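# Advance the cube calendar's date by one week

## Task

The calendar's front face (the side printed with the month name, turned toward the robot) currently reads today's date. Rearrange it so that this front reads the date seven days later, with both digits standing right way up, and finish with both cubes resting flat in the tray.

## Robot and tools

Robot: two UR-style arms, left_arm and right_arm, each ending in a 16-motor four-finger hand (index, middle, ring, thumb). The right arm has a right hand; the left hand is its mirror. Approximate base positions in the scene frame: left_arm (-0.060, +0.444, 0), right_arm (+0.064, -0.523, 0), both nearly unrotated.

Frames: the scene frame has its origin at table-top height midway between the bases, +x out over the table, +z up, and left_arm on the +y side (not image left/right). Reported hand poses and velocities are in each arm's own base frame. Movement offsets are along the current Hand target's own axes. Hand point axes (right hand): +z along the straight fingers toward the tips, +x across the palm away from the thumb, +y out of the palm face. On the left hand +x points toward the thumb. The hand point sits just past the index/middle knuckles; straight fingertips reach about 0.14 m beyond it.

A row is 48 numbers, each in [-1, 1], always for both arms: left dx, dy, dz, rx, ry, rz; then 16 left hand motor goals; left current_limit; left speed; then the same 24 for the right arm. dx..rz are an offset (not a pose) from that arm's Hand target as it stood when the action or move began; 1.0 = 0.6 m or 180 degrees; rx, ry, rz form one rotation vector. Rows within one action are all measured from that same start, not from each other, and sending the same offset again moves further. Six zeros re-request the existing Hand target.

Hand motor order per arm: index_mcp, index_abd, index_pip, index_dip, middle_mcp, middle_abd, middle_pip, middle_dip, ring_mcp, ring_abd, ring_pip, ring_dip, thumb_cmc, thumb_axl, thumb_mcp, thumb_ipl. Each is an absolute goal angle scaled between its stops; lower values curl toward the palm. Straight settings: _mcp +0.75, _abd 0.00, _pip +0.58, _dip +0.70; thumb_cmc +0.71 (flat beside palm, lower swings it in front), thumb_axl +0.68, thumb_mcp +0.23, thumb_ipl +0.17. current_limit maps -1..+1 to 0..550 mA; speed sets hinge rate to (speed+1)/2 of 8.5 rad/s. Defaults +0.4 and -0.6. A 0 is a real goal: to leave a hand unchanged, copy back its hand_goal, hand_current_limit and hand_speed.

Tools:
- execute_actions(actions, cameras): actions is a list of actions, each a list of up to 15 rows (one per 1/30 s step; a short action repeats its last row). Each action lasts 0.5 s. An empty list returns images and full state.
- move(target, speed, blend, stop_force, zero, blocking, cameras): straight-line paths to target, given as one 48-number row or a list of up to 15 rows, all offsets from the same starting Hand targets. speed in m/s, 0.002 to 3.6, default 0.25 (turns up to twice that in rad/s). blend in metres, rounds corners in a list. stop_force in N, 3 to 120, ends an arm's path when its wrist sensor feels that much resistance; not reliable while the hand rotates; omit it when backing off a contact. zero (default true) re-zeros before the move. blocking=false returns early and is not allowed with stop_force. Max 10 s per move. The result adds a move: line with done, off_target, moving, held or fault, plus limits=paced (pose clipped) or limits=held (steps withheld).
- wait(seconds 0 to 10), stop() to brake a running move, zoom_image(camera, region [x0,y0,x1,y1] pixels, at most 504 by 504) on the newest image, zero_wrist_force(arm), read_manual(section), finished_scene(scene 1 or 2), irreversible.

Cameras (672x504): cam_head_left, cam_head_right, cam_high, cam_left_wrist, cam_right_wrist. Calibration is given; fixed cameras may have shifted slightly.

Results: end_effector_position (m), end_effector_quat_wxyz, velocities, Hand target (last commanded pose after clipping; the hand often stops a bit short of it), joint positions and torques, Wrist force/torque along the hand point axes (plus the peak since last shown), and per-motor hand_goal, hand_measured, hand_current_ma, hand_state (moving, goal, blocked, overload). Joint velocities may be omitted when all read within noise.

Limits and cautions:
- Orientation commands are clipped to 32 degrees from the measured orientation each step; large turns need several steps.
- Net outside force near 150 N, or contact torque at a joint limit (wrist joints about 17.5 to 20.7 N m), halts that arm for 10 s. Arms are stiff: aim barely past a firm surface, approach slowly.
- A finger motor at 495 mA or more for 5 s shuts down for 10 s. Motors heating to 85 C brake the arm for 30 to 60 s.
- Keep the arms and hands apart; a press between them can fail the scene. Route paths around an arm's own base.
- Do not drop cubes, release them while moving, slam or hit anything, or let anything leave the table. Finish only when the result stays correct without the robot holding it.

Each tool is called after ">>>" as name([rows], argument=value, ...), one row to a line, values as JSON.

## Session

>>> execute_actions(actions=[])

Scene clock: 0.00 s.
left_arm: end_effector_position=(+0.4938, -0.1351, +0.3669) hand_goal=(+0.754, +0.000, +0.576, +0.696, +0.754, +0.000, +0.576, +0.696, +0.754, +0.000, +0.576, +0.696, +0.714, +0.678, +0.226, +0.168) hand_measured=(+0.754, +0.000, +0.576, +0.696, +0.754, +0.000, +0.576, +0.696, +0.754, +0.000, +0.576, +0.696, +0.714, +0.678, +0.226, +0.168) hand_current_ma=(+0, +0, +0, +0, +0, +0, +0, +0, +0, +0, +0, +0, +0, +0, +0, +0) hand_state=(goal, goal, goal, goal, goal, goal, goal, goal, goal, goal, goal, goal, goal, goal, goal, goal) hand_current_limit=0.40 hand_speed=-0.60 end_effector_quat_wxyz=(-0.042, +0.812, +0.572, +0.104) | right_arm: end_effector_position=(+0.3837, +0.1255, +0.2664) hand_goal=(+0.754, +0.000, +0.576, +0.696, +0.754, +0.000, +0.576, +0.696, +0.754, +0.000, +0.576, +0.696, +0.714, +0.678, +0.226, +0.168) hand_measured=(+0.754, +0.000, +0.576, +0.696, +0.754, +0.000, +0.576, +0.696, +0.754, +0.000, +0.576, +0.696, +0.714, +0.678, +0.226, +0.168) hand_current_ma=(+0, +0, +0, +0, +0, +0, +0, +0, +0, +0, +0, +0, +0, +0, +0, +0) hand_state=(goal, goal, goal, goal, goal, goal, goal, goal, goal, goal, goal, goal, goal, goal, goal, goal) hand_current_limit=0.40 hand_speed=-0.60 end_effector_quat_wxyz=(-0.028, +0.978, -0.206, +0.025)
Joint positions: left_arm=[3.047 -1.338 -1.817 -1.452 1.77 0.259] | right_arm=[0.116 -1.66 1.893 -1.869 -1.533 2.103]
Joint velocities: within noise
Joint torques (N m): no reading
Motor temperatures (°C): left_arm=[28 28 29 33 35 32] | right_arm=[27 30 30 38 36 37]
Wrist force (N): no reading
Wrist torque (N m): no reading
Wrist force, peak (N): no reading
Hand target: left_arm +0.4938, -0.1351, +0.3669; -0.042, +0.812, +0.572, +0.104 | right_arm +0.3837, +0.1255, +0.2664; -0.028, +0.978, -0.206, +0.025

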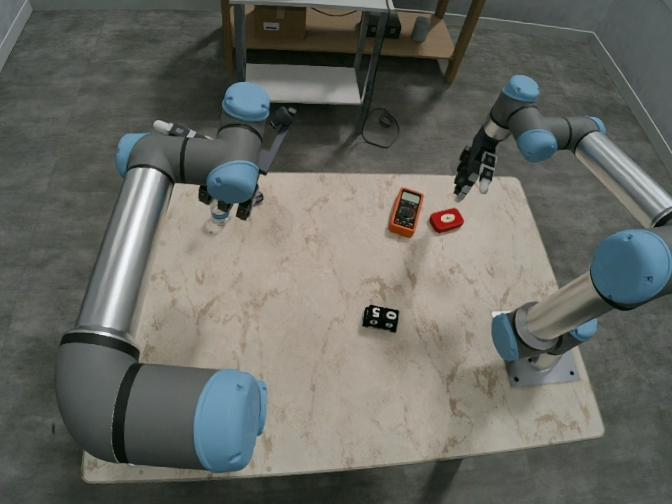

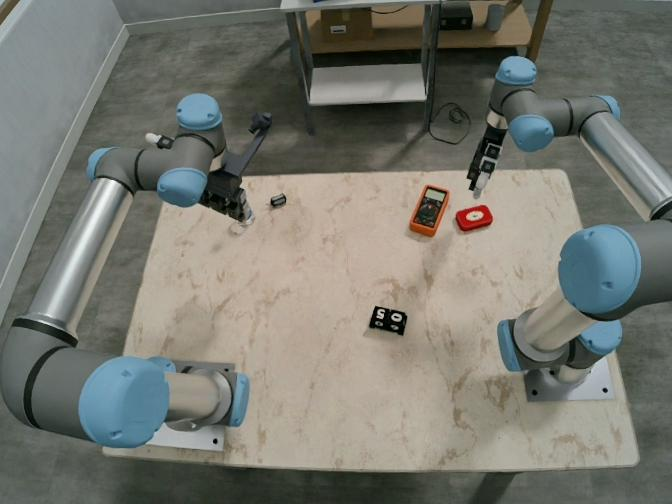

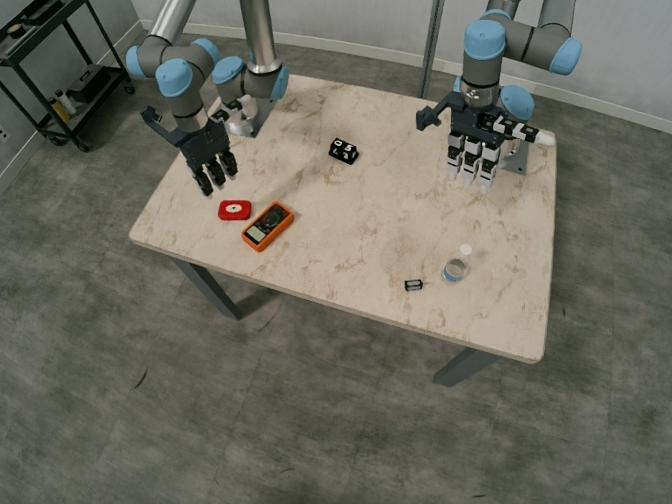

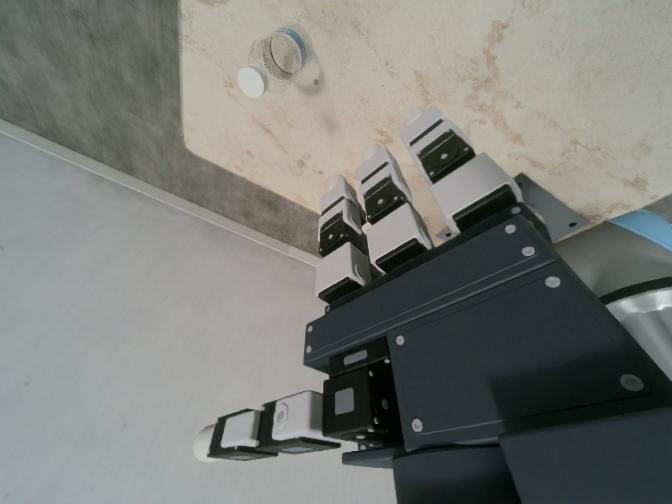

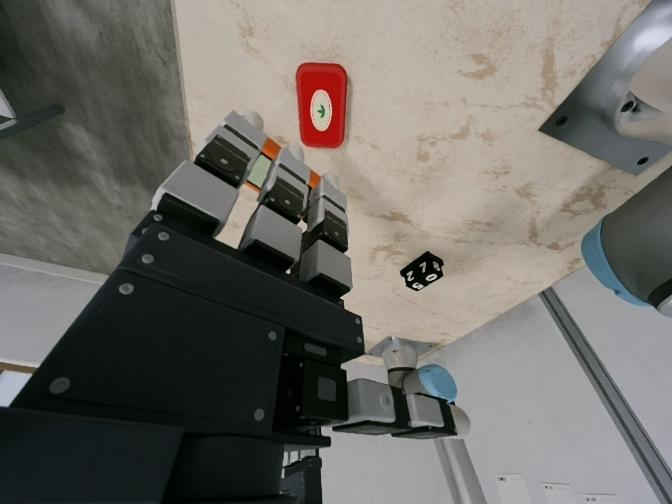

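>>> zoom_image(camera="cam_head_left", region=[340, 290, 420, 350])

>>> zoom_image(camera="cam_head_right", region=[350, 290, 430, 350])

>>> zoom_image(camera="cam_high", region=[304, 120, 384, 180])

>>> zoom_image(camera="cam_right_wrist", region=[382, 240, 462, 300])

Scaled by 6.300 from the camera's 672x504 image, which has a finer 960x720 frame.

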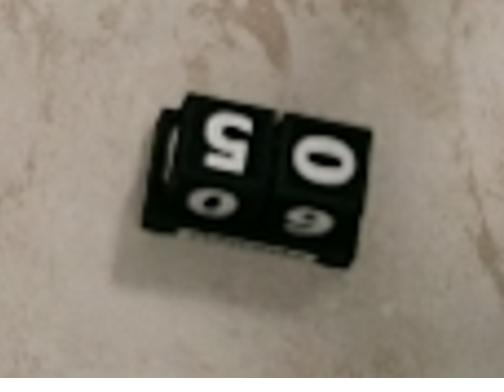

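Scaled by 6.300 from the camera's 672x504 image, which has a finer 960x720 frame.

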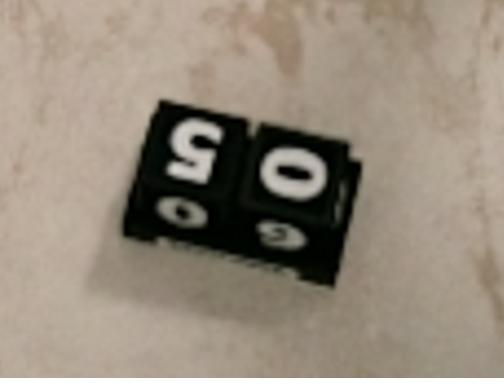

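Scaled by 6.300 from the camera's 672x504 image, which has a finer 960x720 frame.

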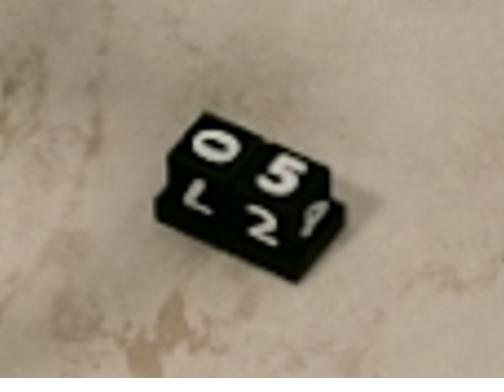

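Scaled by 6.300 from the camera's 672x504 image, which has a finer 960x720 frame.

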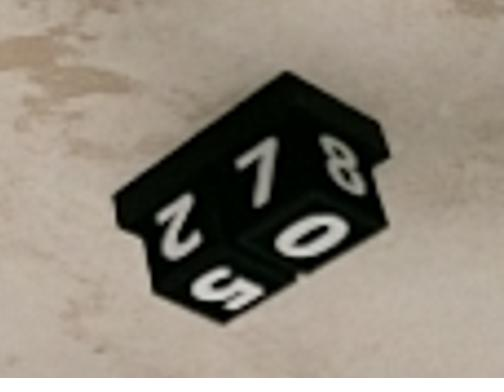

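>>> move([
  [0,0,0,0,0,0,0.754,0,0.576,0.696,0.754,0,0.576,0.696,0.754,0,0.576,0.696,0.714,0.678,0.226,0.168,0.4,-0.6,-0.387,-0.332,-0.050,-0.006,-0.026,-0.5266,0.754,0,0.576,0.696,-0.479,0,-0.737,0,0.754,0,0.576,0.696,0.714,0.678,0.226,0.168,0.4,-0.6],
  [0,0,0,0,0,0,0.754,0,0.576,0.696,0.754,0,0.576,0.696,0.754,0,0.576,0.696,0.714,0.678,0.226,0.168,0.4,-0.6,-0.8215,-0.5105,0.164,-0.0204,0.0292,0.9427,0.754,0,0.576,0.696,-0.479,0,-0.737,0,0.754,0,0.576,0.696,0.714,0.678,0.226,0.168,0.4,-0.6],
], blend=[0.03, 0], speed=0.4, cameras=["all"])

Scene clock: 203.63 s.
left_arm: end_effector_position=(+0.4938, -0.1351, +0.3669) hand_goal=(+0.754, +0.000, +0.576, +0.696, +0.754, +0.000, +0.576, +0.696, +0.754, +0.000, +0.576, +0.696, +0.714, +0.678, +0.226, +0.168) hand_measured=(+0.754, +0.000, +0.576, +0.696, +0.754, +0.000, +0.576, +0.696, +0.754, +0.000, +0.576, +0.696, +0.714, +0.678, +0.224, +0.168) hand_current_ma=(+0, +0, +0, +0, +0, +0, +0, +0, +0, +0, +0, +0, +0, +0, -1, +0) hand_state=(goal, goal, goal, goal, goal, goal, goal, goal, goal, goal, goal, goal, goal, goal, goal, goal) hand_current_limit=0.40 hand_speed=-0.60 end_effector_quat_wxyz=(-0.042, +0.812, +0.572, +0.104) | right_arm: end_effector_position=(+0.0622, +0.6090, +0.1701) hand_goal=(+0.754, +0.000, +0.576, +0.696, -0.478, +0.000, -0.736, +0.000, +0.754, +0.000, +0.576, +0.696, +0.714, +0.678, +0.226, +0.168) hand_measured=(+0.754, +0.000, +0.576, +0.696, -0.456, +0.000, -0.728, +0.002, +0.754, +0.000, +0.576, +0.696, +0.714, +0.678, +0.224, +0.168) hand_current_ma=(-4, +0, +3, +0, +114, +0, +35, +11, -4, +0, +3, +0, +1, -4, -12, -2) hand_state=(goal, goal, goal, goal, blocked, goal, goal, goal, goal, goal, goal, goal, goal, goal, goal, goal) hand_current_limit=0.40 hand_speed=-0.60 end_effector_quat_wxyz=(+0.000, +0.119, +0.993, +0.000)
Joint positions: left_arm=[3.047 -1.338 -1.817 -1.452 1.77 0.259] | right_arm=[1.28 -1.41 1.893 -2.055 -1.571 -0.053]
Joint torques (N m): left_arm=[0.23 14.62 23.57 2.72 0.17 -0.03] | right_arm=[7.61 -17.22 -29.12 -4.74 1.75 -1.83]
Wrist force (N): left_arm=[0.1 -0.1 0.0] | right_arm=[0.0 -0.2 -0.1]
Wrist torque (N m): left_arm=[-0.01 0.00 0.01] | right_arm=[0.01 -0.01 0.09]
Wrist force, peak (N): left_arm=[-0.2 -0.4 -0.2] | right_arm=[0.9 1.0 -0.3]
Hand target: left_arm +0.4938, -0.1351, +0.3669; -0.042, +0.812, +0.572, +0.104 | right_arm +0.0622, +0.6091, +0.1700; +0.000, +0.118, +0.993, +0.000
Off the commanded pose: left_arm 0.000 m, 0 deg | right_arm 0.000 m, 0 deg.
move: done
camera_calibration:
cam_right_wrist: T_world_to_cam=[[0.88159, 0.471971, 0.00650518, -0.313997], [0.321259, -0.61006, 0.724306, 0.187946], [0.34582, -0.636451, -0.689448, 0.606026], [0, 0, 0, 1]] pos_world=[0.00686133, 0.648562, 0.283736]

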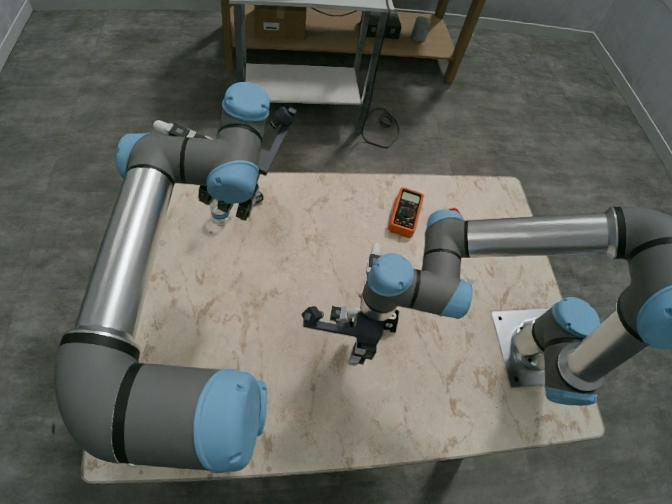

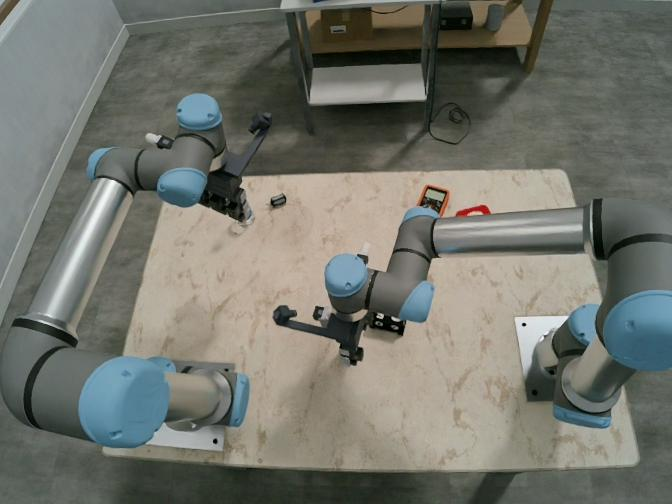

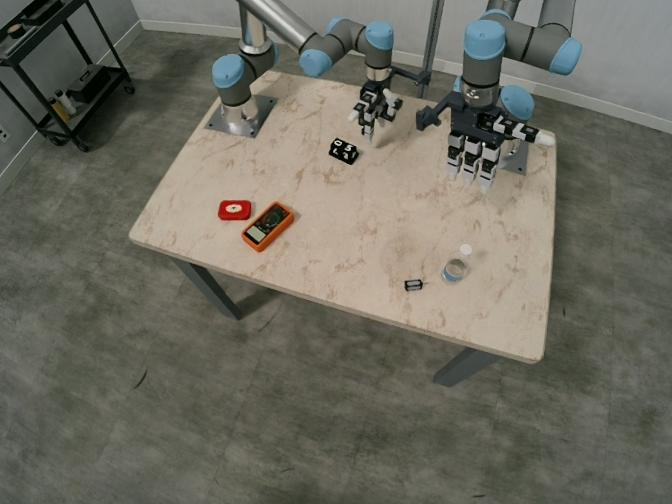

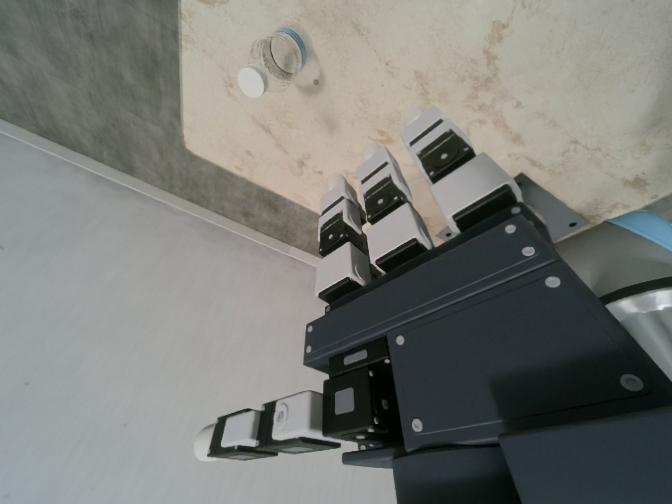

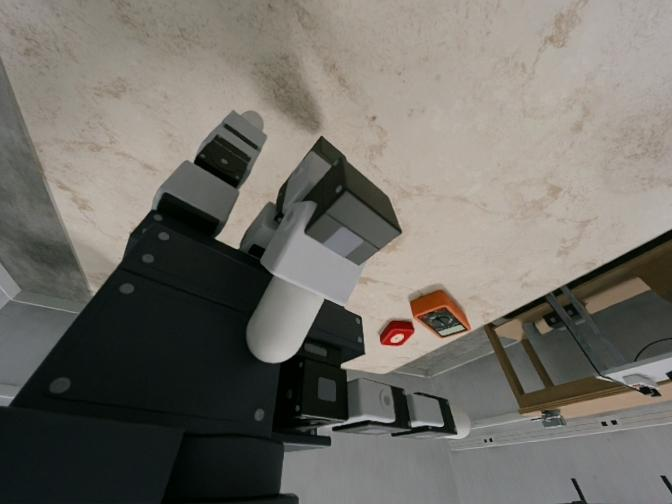

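>>> move(target=[0,0,0,0,0,0,0.754,0,0.576,0.696,0.754,0,0.576,0.696,0.754,0,0.576,0.696,0.714,0.678,0.226,0.168,0.4,-0.6,0.128,-0.187,0.05,0,0,0,0.754,0,0.576,0.696,0.95,0,0.95,0.95,0.754,0,0.576,0.696,0.714,0.678,0.226,0.168,0.4,-0.6], cameras=["cam_right_wrist", "cam_head_left"])

Scene clock: 223.67 s.
left_arm: end_effector_position=(+0.4938, -0.1351, +0.3669) hand_goal=(+0.754, +0.000, +0.576, +0.696, +0.754, +0.000, +0.576, +0.696, +0.754, +0.000, +0.576, +0.696, +0.714, +0.678, +0.226, +0.168) hand_measured=(+0.754, +0.000, +0.576, +0.696, +0.754, +0.000, +0.576, +0.696, +0.754, +0.000, +0.576, +0.696, +0.714, +0.678, +0.224, +0.168) hand_current_ma=(+0, +0, +0, +0, +0, +0, +0, +0, +0, +0, +0, +0, +0, +0, -1, +0) hand_state=(goal, goal, goal, goal, goal, goal, goal, goal, goal, goal, goal, goal, goal, goal, goal, goal) hand_current_limit=0.40 hand_speed=-0.60 end_effector_quat_wxyz=(-0.042, +0.812, +0.572, +0.104) | right_arm: end_effector_position=(-0.0388, +0.5181, +0.1400) hand_goal=(+0.754, +0.000, +0.576, +0.696, +0.950, +0.000, +0.950, +0.950, +0.754, +0.000, +0.576, +0.696, +0.714, +0.678, +0.226, +0.168) hand_measured=(+0.754, +0.000, +0.576, +0.696, +0.938, +0.000, +0.942, +0.948, +0.754, +0.000, +0.576, +0.696, +0.714, +0.678, +0.224, +0.168) hand_current_ma=(-4, +0, +3, +0, -55, +0, -33, -12, -4, +0, +3, +0, +1, -4, -12, -2) hand_state=(goal, goal, goal, goal, goal, goal, goal, goal, goal, goal, goal, goal, goal, goal, goal, goal) hand_current_limit=0.40 hand_speed=-0.60 end_effector_quat_wxyz=(+0.000, +0.118, +0.993, +0.000)
Joint positions: left_arm=[3.047 -1.338 -1.817 -1.452 1.77 0.259] | right_arm=[1.45 -1.566 2.155 -2.16 -1.571 0.117]
Joint torques (N m): left_arm=[-0.55 15 24.73 2.71 -0.02 -0.08] | right_arm=[7.24 -29.07 -12.25 -4.87 -1.33 1.45]
Wrist force (N): left_arm=[0.1 -0.2 0.1] | right_arm=[0.1 -0.1 -0.2]
Wrist torque (N m): left_arm=[-0.02 -0.01 0.01] | right_arm=[-0.03 -0.01 -0.08]
Wrist force, peak (N): left_arm=[-0.2 -0.3 0.1] | right_arm=[0.6 -1.2 0.2]
Hand target: left_arm +0.4938, -0.1351, +0.3669; -0.042, +0.812, +0.572, +0.104 | right_arm -0.0388, +0.5181, +0.1400; +0.000, +0.118, +0.993, +0.000
Off the commanded pose: left_arm 0.000 m, 0 deg | right_arm 0.000 m, 0 deg.
move: done
camera_calibration:
cam_right_wrist: T_world_to_cam=[[0.881381, 0.472362, 0.00643452, -0.182078], [0.321594, -0.609929, 0.724268, 0.186636], [0.346041, -0.636286, -0.689489, 0.562356], [0, 0, 0, 1]] pos_world=[-0.0941392, 0.557661, 0.253736]
Images, in order (width x height): cam_head_left 672x504, cam_right_wrist 672x504.

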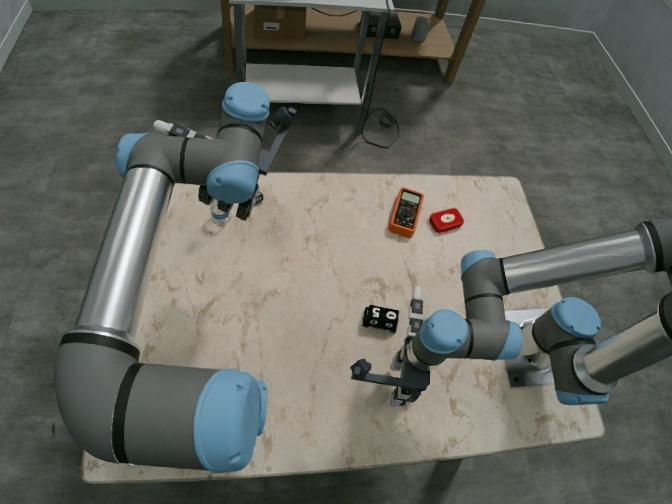

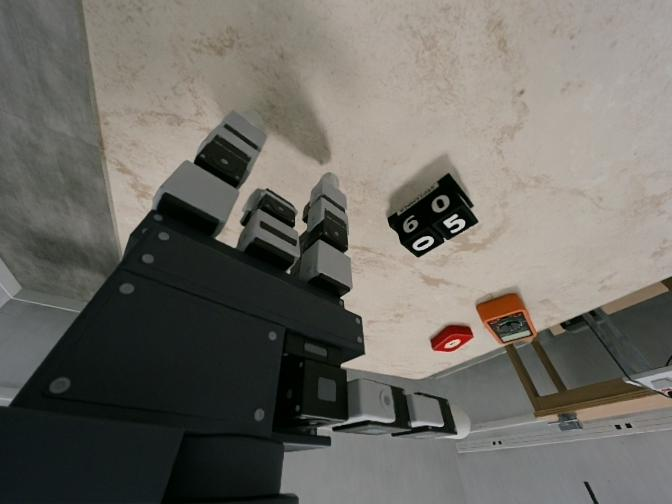

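>>> zoom_image(camera="cam_right_wrist", region=[380, 160, 490, 260])

Scaled by 4.582 from the camera's 672x504 image, which has a finer 960x720 frame.

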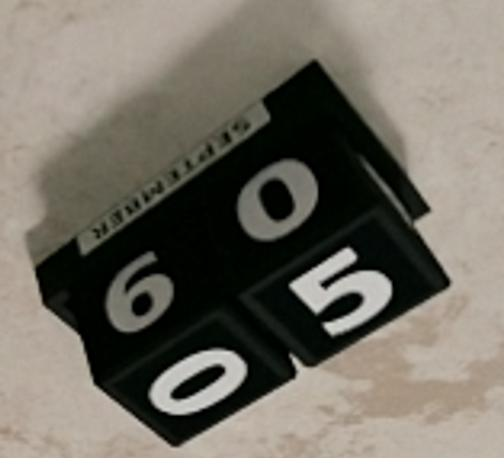

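>>> zoom_image(camera="cam_head_left", region=[360, 300, 402, 336])

>>> wait(seconds=0, cameras=["cam_high"])

>>> zoom_image(camera="cam_high", region=[324, 132, 364, 168])

Scaled by 12.000 from the camera's 672x504 image, which has a finer 960x720 frame.

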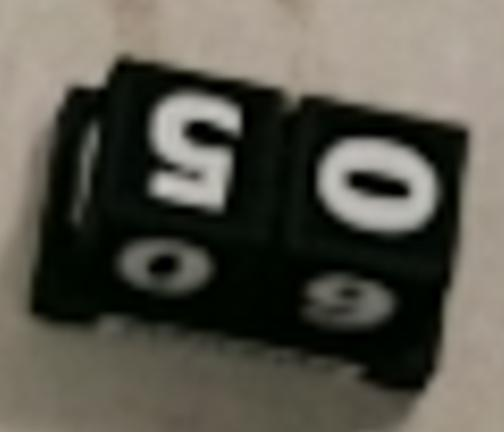

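Scene clock: 235.13 s.
left_arm: end_effector_position=(+0.4938, -0.1351, +0.3669) hand_goal=(+0.754, +0.000, +0.576, +0.696, +0.754, +0.000, +0.576, +0.696, +0.754, +0.000, +0.576, +0.696, +0.714, +0.678, +0.226, +0.168) hand_measured=(+0.754, +0.000, +0.576, +0.696, +0.754, +0.000, +0.576, +0.696, +0.754, +0.000, +0.576, +0.696, +0.714, +0.678, +0.224, +0.168) hand_current_ma=(+0, +0, +0, +0, +0, +0, +0, +0, +0, +0, +0, +0, +0, +0, -1, +0) hand_state=(goal, goal, goal, goal, goal, goal, goal, goal, goal, goal, goal, goal, goal, goal, goal, goal) hand_current_limit=0.40 hand_speed=-0.60 end_effector_quat_wxyz=(-0.042, +0.812, +0.572, +0.104) | right_arm: end_effector_position=(-0.0388, +0.5181, +0.1400) hand_goal=(+0.754, +0.000, +0.576, +0.696, +0.950, +0.000, +0.950, +0.950, +0.754, +0.000, +0.576, +0.696, +0.714, +0.678, +0.226, +0.168) hand_measured=(+0.754, +0.000, +0.576, +0.696, +0.938, +0.000, +0.942, +0.948, +0.754, +0.000, +0.576, +0.696, +0.714, +0.678, +0.224, +0.168) hand_current_ma=(-4, +0, +3, +0, -55, +0, -33, -12, -4, +0, +3, +0, +1, -4, -12, -2) hand_state=(goal, goal, goal, goal, goal, goal, goal, goal, goal, goal, goal, goal, goal, goal, goal, goal) hand_current_limit=0.40 hand_speed=-0.60 end_effector_quat_wxyz=(+0.000, +0.118, +0.993, +0.000)
Joint positions: left_arm=[3.047 -1.338 -1.817 -1.452 1.77 0.259] | right_arm=[1.45 -1.566 2.155 -2.16 -1.571 0.117]
Joint torques (N m): left_arm=[-0.25 13.8 24.75 2.83 -0.13 0] | right_arm=[6.73 -30.58 -12.03 -4.56 -1.32 1.52]
Wrist force (N): left_arm=[0.0 -0.1 -0.3] | right_arm=[0.3 -0.3 -0.1]
Wrist torque (N m): left_arm=[0.02 0.00 0.00] | right_arm=[-0.06 -0.03 -0.07]
Wrist force, peak (N): left_arm=[0.2 -0.4 0.1] | right_arm=[-0.1 -0.3 -0.6]
Hand target: left_arm +0.4938, -0.1351, +0.3669; -0.042, +0.812, +0.572, +0.104 | right_arm -0.0388, +0.5181, +0.1400; +0.000, +0.118, +0.993, +0.000
Off the commanded pose: left_arm 0.000 m, 0 deg | right_arm 0.000 m, 0 deg.
Images, in order (width x height): cam_high 672x504.

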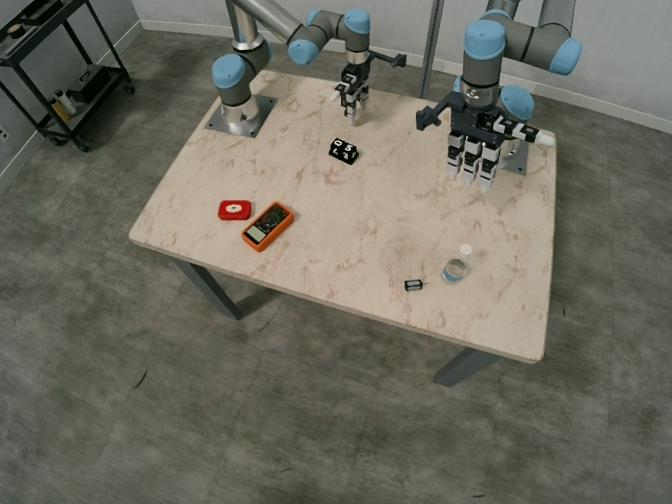

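Scaled by 12.600 from the camera's 672x504 image, which has a finer 960x720 frame.

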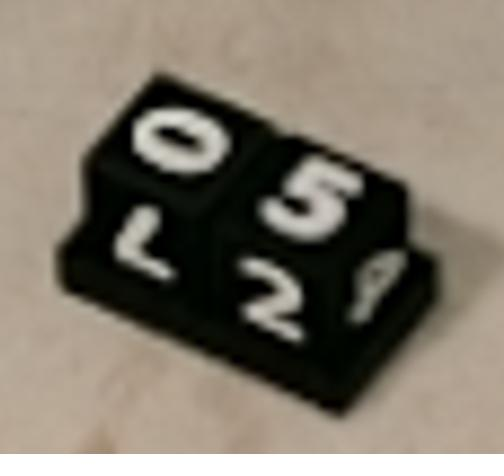

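>>> move(target=[0,0,0,0,0,0,0.754,0,0.576,0.696,0.754,0,0.576,0.696,0.754,0,0.576,0.696,0.714,0.678,0.226,0.168,0.4,-0.6,-0.206,0.220,0,0,0,0.339,0.754,0,0.576,0.696,0.95,0,0.95,0.95,0.754,0,0.576,0.696,0.714,0.678,0.226,0.168,0.4,-0.6], cameras=["cam_right_wrist"])

Scene clock: 261.43 s.
left_arm: end_effector_position=(+0.4938, -0.1351, +0.3669) hand_goal=(+0.754, +0.000, +0.576, +0.696, +0.754, +0.000, +0.576, +0.696, +0.754, +0.000, +0.576, +0.696, +0.714, +0.678, +0.226, +0.168) hand_measured=(+0.754, +0.000, +0.576, +0.696, +0.754, +0.000, +0.576, +0.696, +0.754, +0.000, +0.576, +0.696, +0.714, +0.678, +0.224, +0.168) hand_current_ma=(+0, +0, +0, +0, +0, +0, +0, +0, +0, +0, +0, +0, +0, +0, -1, +0) hand_state=(goal, goal, goal, goal, goal, goal, goal, goal, goal, goal, goal, goal, goal, goal, goal, goal) hand_current_limit=0.40 hand_speed=-0.60 end_effector_quat_wxyz=(-0.042, +0.812, +0.572, +0.104) | right_arm: end_effector_position=(+0.1123, +0.6173, +0.1400) hand_goal=(+0.754, +0.000, +0.576, +0.696, +0.950, +0.000, +0.950, +0.950, +0.754, +0.000, +0.576, +0.696, +0.714, +0.678, +0.226, +0.168) hand_measured=(+0.754, +0.000, +0.576, +0.696, +0.938, +0.000, +0.942, +0.948, +0.754, +0.000, +0.576, +0.696, +0.714, +0.678, +0.224, +0.168) hand_current_ma=(-4, +0, +3, +0, -55, +0, -33, -12, -4, +0, +3, +0, +1, -4, -12, -2) hand_state=(goal, goal, goal, goal, goal, goal, goal, goal, goal, goal, goal, goal, goal, goal, goal, goal) hand_current_limit=0.40 hand_speed=-0.60 end_effector_quat_wxyz=(+0.000, +0.606, +0.795, +0.000)
Joint positions: left_arm=[3.047 -1.338 -1.817 -1.452 1.77 0.259] | right_arm=[1.314 -1.19 1.688 -2.069 -1.57 1.045]
Joint torques (N m): left_arm=[0.06 14.4 25 3.06 -0.21 0.04] | right_arm=[-7.69 -30.06 -28.4 -0.89 -1.29 1.64]
Wrist force (N): left_arm=[0.0 -0.1 0.1] | right_arm=[0.3 0.0 -0.2]
Wrist torque (N m): left_arm=[-0.02 0.01 0.00] | right_arm=[0.00 -0.03 -0.06]
Wrist force, peak (N): left_arm=[0.0 -0.5 0.0] | right_arm=[0.3 -0.5 -0.6]
Hand target: left_arm +0.4938, -0.1351, +0.3669; -0.042, +0.812, +0.572, +0.104 | right_arm +0.1123, +0.6173, +0.1400; +0.000, +0.606, +0.795, +0.000
Off the commanded pose: left_arm 0.000 m, 0 deg | right_arm 0.000 m, 0 deg.
move: done
camera_calibration:
cam_right_wrist: T_world_to_cam=[[0.840492, -0.54179, 0.00604869, 0.268527], [-0.377203, -0.577078, 0.724361, 0.256747], [-0.388961, -0.611101, -0.689395, 0.640182], [0, 0, 0, 1]] pos_world=[0.120156, 0.684864, 0.253737]
Images, in order (width x height): cam_right_wrist 672x504.

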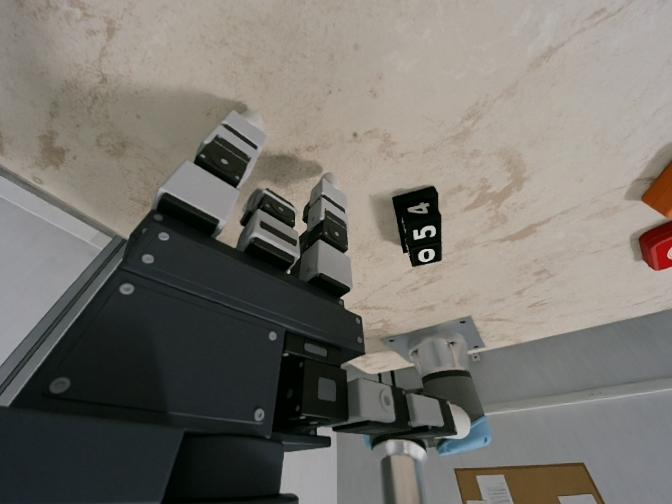

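>>> zoom_image(camera="cam_right_wrist", region=[380, 175, 460, 275])

Scaled by 5.040 from the camera's 672x504 image, which has a finer 960x720 frame.

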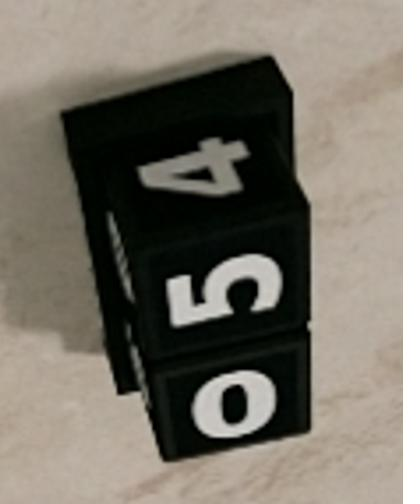

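>>> move([
  [0,0,0,0,0,0,0.754,0,0.576,0.696,0.754,0,0.576,0.696,0.754,0,0.576,0.696,0.714,0.678,0.226,0.168,0.4,-0.6,-0.179,-0.088,-0.133,0,0,0.333,0.754,0,0.576,0.696,0.95,0,0.95,0.95,0.754,0,0.576,0.696,0.714,0.678,0.226,0.168,0.4,-0.6],
  [0,0,0,0,0,0,0.754,0,0.576,0.696,0.754,0,0.576,0.696,0.754,0,0.576,0.696,0.714,0.678,0.226,0.168,0.4,-0.6,-0.329,-0.169,-0.1,0,0,0.663,0.754,0,0.576,0.696,0.95,0,0.95,0.95,0.754,0,0.576,0.696,0.714,0.678,0.226,0.168,0.4,-0.6],
], blend=[0.03, 0], cameras=["cam_right_wrist", "cam_head_left", "cam_head_right"])

Scene clock: 359.67 s.
left_arm: end_effector_position=(+0.4938, -0.1351, +0.3669) hand_goal=(+0.754, +0.000, +0.576, +0.696, +0.754, +0.000, +0.576, +0.696, +0.754, +0.000, +0.576, +0.696, +0.714, +0.678, +0.226, +0.168) hand_measured=(+0.754, +0.000, +0.576, +0.696, +0.754, +0.000, +0.576, +0.696, +0.754, +0.000, +0.576, +0.696, +0.714, +0.678, +0.224, +0.168) hand_current_ma=(+0, +0, +0, +0, +0, +0, +0, +0, +0, +0, +0, +0, +0, +0, -1, +0) hand_state=(goal, goal, goal, goal, goal, goal, goal, goal, goal, goal, goal, goal, goal, goal, goal, goal) hand_current_limit=0.40 hand_speed=-0.60 end_effector_quat_wxyz=(-0.042, +0.812, +0.572, +0.104) | right_arm: end_effector_position=(+0.0670, +0.4001, +0.2000) hand_goal=(+0.754, +0.000, +0.576, +0.696, +0.950, +0.000, +0.950, +0.950, +0.754, +0.000, +0.576, +0.696, +0.714, +0.678, +0.226, +0.168) hand_measured=(+0.754, +0.000, +0.576, +0.696, +0.938, +0.000, +0.942, +0.948, +0.754, +0.000, +0.576, +0.696, +0.714, +0.678, +0.224, +0.168) hand_current_ma=(-4, +0, +3, +0, -55, +0, -33, -12, -4, +0, +3, +0, +1, -4, -12, -2) hand_state=(goal, goal, goal, goal, goal, goal, goal, goal, goal, goal, goal, goal, goal, goal, goal, goal) hand_current_limit=0.40 hand_speed=-0.60 end_effector_quat_wxyz=(+0.000, +0.993, -0.121, +0.000)
Joint positions: left_arm=[3.047 -1.338 -1.817 -1.452 1.77 0.259] | right_arm=[1.069 -1.542 1.956 -1.985 -1.57 2.883]
Joint torques (N m): left_arm=[-0.26 15.1 25.13 3.13 -0.29 -0.14] | right_arm=[-6.86 -33.08 -15.2 -4.52 -1.42 1.09]
Wrist force (N): left_arm=[-0.1 -0.2 0.3] | right_arm=[0.4 0.0 -0.2]
Wrist torque (N m): left_arm=[-0.06 0.02 0.00] | right_arm=[-0.01 -0.07 -0.04]
Wrist force, peak (N): left_arm=[-0.3 -0.3 0.1] | right_arm=[0.7 0.4 0.0]
Hand target: left_arm +0.4938, -0.1351, +0.3669; -0.042, +0.812, +0.572, +0.104 | right_arm +0.0669, +0.4001, +0.1999; +0.000, +0.993, -0.122, +0.000
Off the commanded pose: left_arm 0.000 m, 0 deg | right_arm 0.000 m, 0 deg.
move: done
camera_calibration:
cam_right_wrist: T_world_to_cam=[[-0.884054, -0.46734, 0.00646087, 0.274254], [-0.317801, 0.611197, 0.724873, -0.408643], [-0.342711, 0.638773, -0.688852, 0.0278621], [0, 0, 0, 1]] pos_world=[0.122136, 0.360134, 0.313635]
Images, in order (width x height): cam_head_left 672x504, cam_head_right 672x504, cam_right_wrist 672x504.

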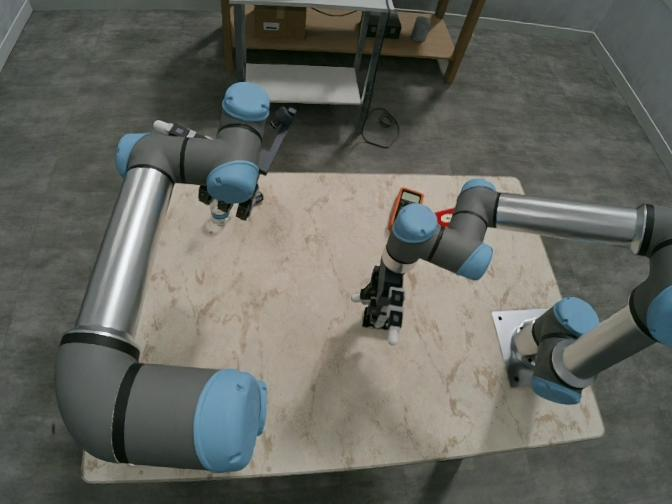

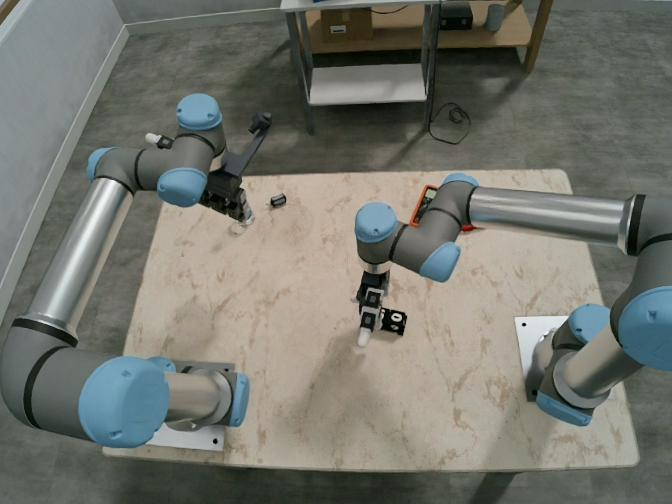

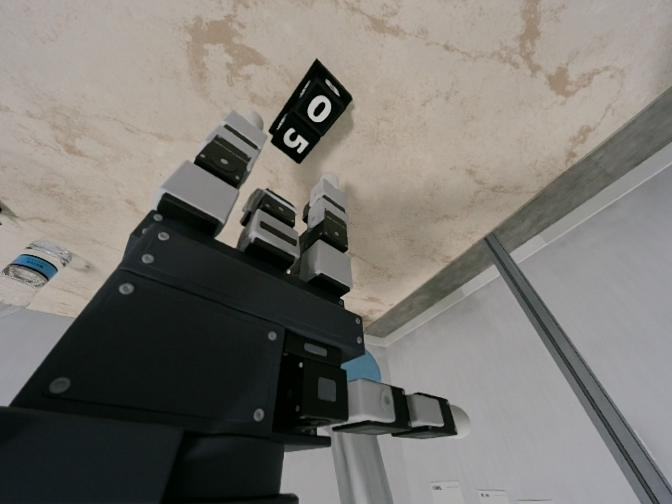

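>>> zoom_image(camera="cam_right_wrist", region=[230, 40, 370, 200])

Scaled by 3.150 from the camera's 672x504 image, which has a finer 960x720 frame.

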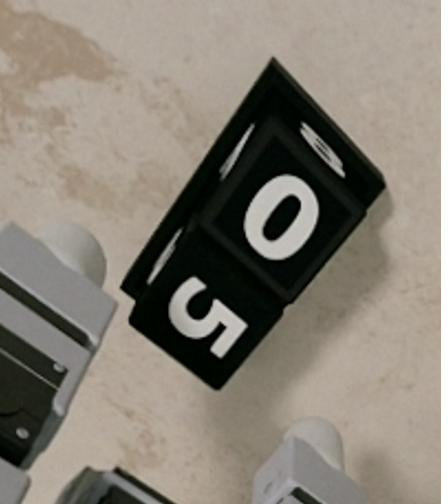

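>>> move(target=[0,0,0,0,0,0,0.754,0,0.576,0.696,0.754,0,0.576,0.696,0.754,0,0.576,0.696,0.714,0.678,0.226,0.168,0.4,-0.6,0,0,0.067,0,0,0,0.754,0.05,0.576,0.696,0.95,0,0.95,0.95,0.754,-0.05,0.576,0.696,0.714,0.678,0.226,0.168,0.4,-0.6], speed=0.15, cameras=["cam_right_wrist"])

>>> zoom_image(camera="cam_right_wrist", region=[200, 40, 400, 240])

Scene clock: 388.30 s.
left_arm: end_effector_position=(+0.4938, -0.1351, +0.3669) hand_goal=(+0.754, +0.000, +0.576, +0.696, +0.754, +0.000, +0.576, +0.696, +0.754, +0.000, +0.576, +0.696, +0.714, +0.678, +0.226, +0.168) hand_measured=(+0.754, +0.000, +0.576, +0.696, +0.754, +0.000, +0.576, +0.696, +0.754, +0.000, +0.576, +0.696, +0.714, +0.678, +0.224, +0.168) hand_current_ma=(+0, +0, +0, +0, +0, +0, +0, +0, +0, +0, +0, +0, +0, +0, -1, +0) hand_state=(goal, goal, goal, goal, goal, goal, goal, goal, goal, goal, goal, goal, goal, goal, goal, goal) hand_current_limit=0.40 hand_speed=-0.60 end_effector_quat_wxyz=(-0.042, +0.812, +0.572, +0.104) | right_arm: end_effector_position=(+0.0670, +0.4001, +0.1599) hand_goal=(+0.754, +0.050, +0.576, +0.696, +0.950, +0.000, +0.950, +0.950, +0.754, -0.050, +0.576, +0.696, +0.714, +0.678, +0.226, +0.168) hand_measured=(+0.754, +0.046, +0.576, +0.696, +0.938, +0.000, +0.942, +0.948, +0.754, -0.046, +0.576, +0.696, +0.714, +0.678, +0.224, +0.168) hand_current_ma=(-4, -15, +3, +0, -55, +0, -32, -12, -4, +13, +3, +0, +1, -4, -13, -2) hand_state=(goal, goal, goal, goal, goal, goal, goal, goal, goal, goal, goal, goal, goal, goal, goal, goal) hand_current_limit=0.40 hand_speed=-0.60 end_effector_quat_wxyz=(+0.000, +0.993, -0.122, +0.000)
Joint positions: left_arm=[3.047 -1.338 -1.817 -1.452 1.77 0.259] | right_arm=[1.069 -1.496 2.021 -2.097 -1.57 2.884]
Joint torques (N m): left_arm=[-0.02 14.8 25.21 3.24 -0.4 -0.26] | right_arm=[4.85 -16.5 -14.93 -4.96 -0.15 0.35]
Wrist force (N): left_arm=[-0.1 -0.2 -0.1] | right_arm=[-0.1 0.2 -0.1]
Wrist torque (N m): left_arm=[-0.01 0.02 -0.01] | right_arm=[0.00 0.00 -0.06]
Wrist force, peak (N): left_arm=[-0.3 -0.4 -0.1] | right_arm=[-0.1 0.2 -1.0]
Hand target: left_arm +0.4938, -0.1351, +0.3669; -0.042, +0.812, +0.572, +0.104 | right_arm +0.0669, +0.4001, +0.1597; +0.000, +0.993, -0.122, +0.000
Off the commanded pose: left_arm 0.000 m, 0 deg | right_arm 0.000 m, 0 deg.
move: done
camera_calibration:
cam_right_wrist: T_world_to_cam=[[-0.884306, -0.466864, 0.00637666, 0.274349], [-0.317529, 0.611344, 0.724868, -0.379599], [-0.342313, 0.638981, -0.688858, 0.000182074], [0, 0, 0, 1]] pos_world=[0.122137, 0.360033, 0.273535]
Images, in order (width x height): cam_right_wrist 672x504.

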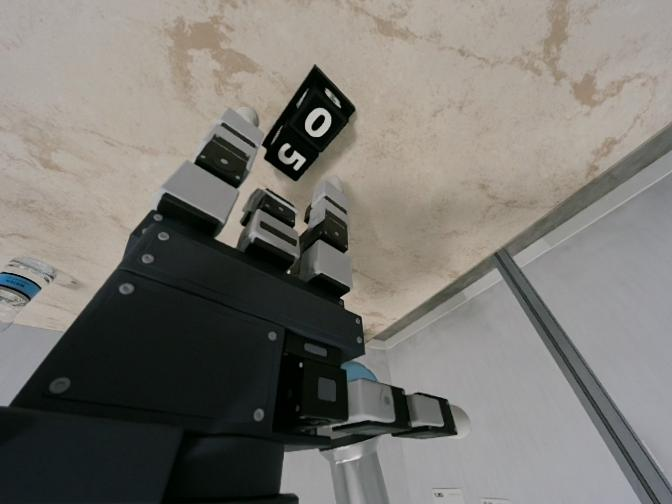

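Scaled by 2.520 from the camera's 672x504 image, which has a finer 960x720 frame.

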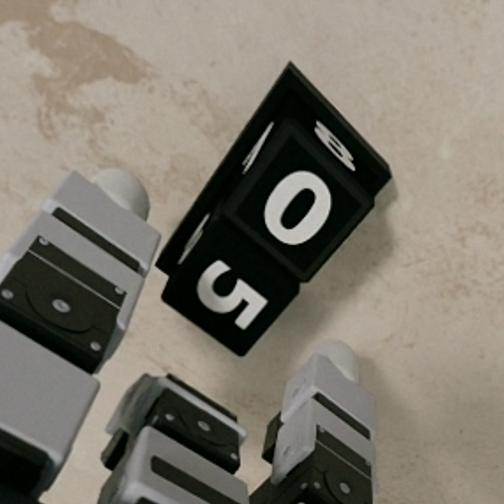

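>>> move([
  [0,0,0,0,0,0,0.754,0,0.576,0.696,0.754,0,0.576,0.696,0.754,0,0.576,0.696,0.714,0.678,0.226,0.168,0.4,-0.6,0,0,0.0315,0,0,0,0.754,0.05,0.576,0.696,0.95,0,0.95,0.95,0.754,-0.05,0.576,0.696,0.714,0.678,0.226,0.168,0.4,-0.6],
], speed=0.08, cameras=["cam_right_wrist"])

>>> zoom_image(camera="cam_right_wrist", region=[200, 40, 400, 240])

>>> move([
  [0,0,0,0,0,0,0.754,0,0.576,0.696,0.754,0,0.576,0.696,0.754,0,0.576,0.696,0.714,0.678,0.226,0.168,0.4,-0.6,0,0,0,0,0,0,0.754,-0.26,0.576,0.696,0.95,0,0.95,0.95,0.754,0.26,0.576,0.696,0.714,0.678,0.226,0.168,0.4,-0.8],
], speed=0.08, cameras=["cam_right_wrist"])

>>> zoom_image(camera="cam_right_wrist", region=[200, 40, 400, 240])

Scene clock: 402.20 s.
left_arm: end_effector_position=(+0.4938, -0.1351, +0.3669) hand_goal=(+0.754, +0.000, +0.576, +0.696, +0.754, +0.000, +0.576, +0.696, +0.754, +0.000, +0.576, +0.696, +0.714, +0.678, +0.226, +0.168) hand_measured=(+0.754, +0.000, +0.576, +0.696, +0.754, +0.000, +0.576, +0.696, +0.754, +0.000, +0.576, +0.696, +0.714, +0.678, +0.224, +0.168) hand_current_ma=(+0, +0, +0, +0, +0, +0, +0, +0, +0, +0, +0, +0, +0, +0, -1, +0) hand_state=(goal, goal, goal, goal, goal, goal, goal, goal, goal, goal, goal, goal, goal, goal, goal, goal) hand_current_limit=0.40 hand_speed=-0.60 end_effector_quat_wxyz=(-0.042, +0.812, +0.572, +0.104) | right_arm: end_effector_position=(+0.0669, +0.4001, +0.1410) hand_goal=(+0.754, +0.050, +0.576, +0.696, +0.950, +0.000, +0.950, +0.950, +0.754, -0.050, +0.576, +0.696, +0.714, +0.678, +0.226, +0.168) hand_measured=(+0.754, +0.046, +0.576, +0.696, +0.938, +0.000, +0.942, +0.948, +0.754, -0.046, +0.576, +0.696, +0.714, +0.678, +0.224, +0.168) hand_current_ma=(-4, -15, +3, +0, -55, +0, -32, -12, -4, +13, +3, +0, +1, -4, -13, -2) hand_state=(goal, goal, goal, goal, goal, goal, goal, goal, goal, goal, goal, goal, goal, goal, goal, goal) hand_current_limit=0.40 hand_speed=-0.60 end_effector_quat_wxyz=(+0.000, +0.993, -0.122, +0.000)
Joint positions: left_arm=[3.047 -1.338 -1.817 -1.452 1.77 0.259] | right_arm=[1.069 -1.469 2.049 -2.15 -1.57 2.884]
Joint torques (N m): left_arm=[0.17 14.69 25.51 3.37 -0.43 -0.25] | right_arm=[6.58 -16.09 -12.14 -4.61 1.51 1.35]
Wrist force (N): left_arm=[-0.3 -0.2 0.1] | right_arm=[0.0 -0.2 0.0]
Wrist torque (N m): left_arm=[-0.03 0.04 -0.02] | right_arm=[-0.06 -0.01 -0.07]
Wrist force, peak (N): left_arm=[0.3 -0.4 -0.2] | right_arm=[0.4 -0.1 -0.7]
Hand target: left_arm +0.4938, -0.1351, +0.3669; -0.042, +0.812, +0.572, +0.104 | right_arm +0.0669, +0.4001, +0.1408; +0.000, +0.993, -0.122, +0.000
Off the commanded pose: left_arm 0.000 m, 0 deg | right_arm 0.000 m, 0 deg.
move: done
camera_calibration:
cam_right_wrist: T_world_to_cam=[[-0.884335, -0.466809, 0.00644083, 0.274436], [-0.31745, 0.611386, 0.724868, -0.365924], [-0.342313, 0.638981, -0.688858, -0.0128375], [0, 0, 0, 1]] pos_world=[0.122137, 0.360033, 0.254635]
Images, in order (width x height): cam_right_wrist 672x504.

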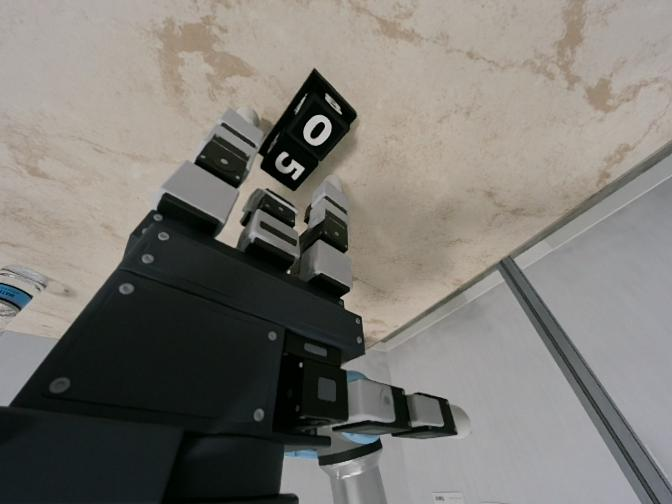

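Scaled by 2.520 from the camera's 672x504 image, which has a finer 960x720 frame.

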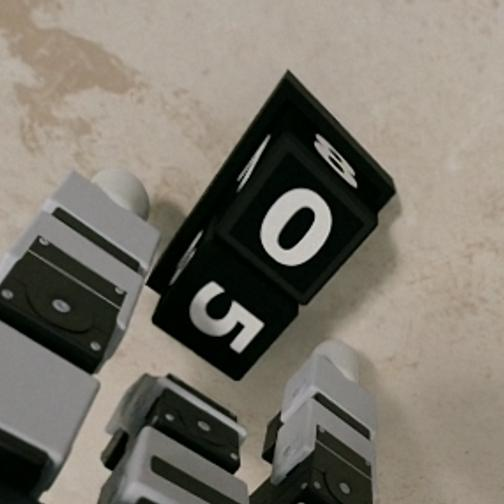

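Scene clock: 402.73 s.
left_arm: end_effector_position=(+0.4938, -0.1351, +0.3669) hand_goal=(+0.754, +0.000, +0.576, +0.696, +0.754, +0.000, +0.576, +0.696, +0.754, +0.000, +0.576, +0.696, +0.714, +0.678, +0.226, +0.168) hand_measured=(+0.754, +0.000, +0.576, +0.696, +0.754, +0.000, +0.576, +0.696, +0.754, +0.000, +0.576, +0.696, +0.714, +0.678, +0.224, +0.168) hand_current_ma=(+0, +0, +0, +0, +0, +0, +0, +0, +0, +0, +0, +0, +0, +0, -1, +0) hand_state=(goal, goal, goal, goal, goal, goal, goal, goal, goal, goal, goal, goal, goal, goal, goal, goal) hand_current_limit=0.40 hand_speed=-0.60 end_effector_quat_wxyz=(-0.042, +0.812, +0.572, +0.104) | right_arm: end_effector_position=(+0.0669, +0.4001, +0.1408) hand_goal=(+0.754, -0.260, +0.576, +0.696, +0.950, +0.000, +0.950, +0.950, +0.754, +0.260, +0.576, +0.696, +0.714, +0.678, +0.226, +0.168) hand_measured=(+0.754, -0.164, +0.576, +0.696, +0.938, +0.000, +0.942, +0.948, +0.754, +0.168, +0.576, +0.696, +0.714, +0.678, +0.224, +0.168) hand_current_ma=(-4, +385, +3, +0, -55, +0, -32, -12, -4, -385, +3, +0, +1, -4, -13, -2) hand_state=(goal, blocked, goal, goal, goal, goal, goal, goal, goal, blocked, goal, goal, goal, goal, goal, goal) hand_current_limit=0.40 hand_speed=-0.80 end_effector_quat_wxyz=(+0.000, +0.993, -0.122, +0.000)
Joint positions: left_arm=[3.047 -1.338 -1.817 -1.452 1.77 0.259] | right_arm=[1.069 -1.469 2.049 -2.151 -1.57 2.884]
Joint torques (N m): left_arm=[-0.58 14.67 25.21 3.33 -0.51 -0.2] | right_arm=[6.27 -16.16 -12.65 -4.67 1.59 1.49]
Wrist force (N): left_arm=[0.0 -0.1 0.1] | right_arm=[0.0 -0.4 0.2]
Wrist torque (N m): left_arm=[-0.02 0.01 0.00] | right_arm=[-0.10 -0.02 -0.09]
Wrist force, peak (N): left_arm=[0.1 -0.3 0.2] | right_arm=[0.0 -0.4 0.2]
Hand target: left_arm +0.4938, -0.1351, +0.3669; -0.042, +0.812, +0.572, +0.104 | right_arm +0.0669, +0.4001, +0.1408; +0.000, +0.993, -0.122, +0.000
Off the commanded pose: left_arm 0.000 m, 0 deg | right_arm 0.000 m, 0 deg.
move: done
camera_calibration:
cam_right_wrist: T_world_to_cam=[[-0.884334, -0.46681, 0.00644105, 0.274348], [-0.317425, 0.61134, 0.724917, -0.365882], [-0.342336, 0.639025, -0.688806, -0.0129672], [0, 0, 0, 1]] pos_world=[0.122036, 0.360033, 0.254535]
Images, in order (width x height): cam_right_wrist 672x504.

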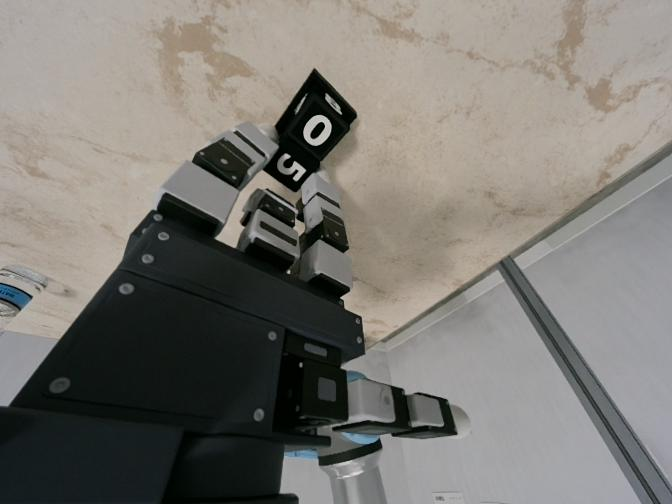

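Scaled by 2.520 from the camera's 672x504 image, which has a finer 960x720 frame.

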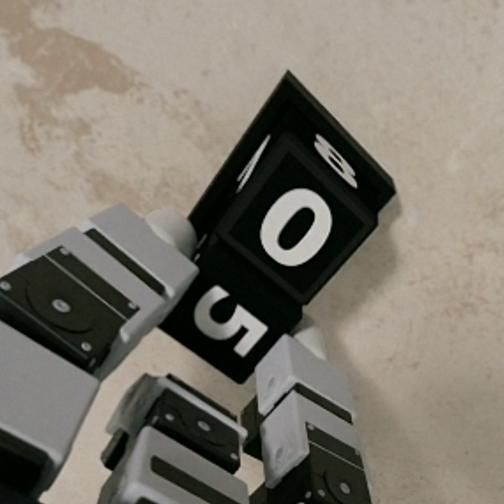

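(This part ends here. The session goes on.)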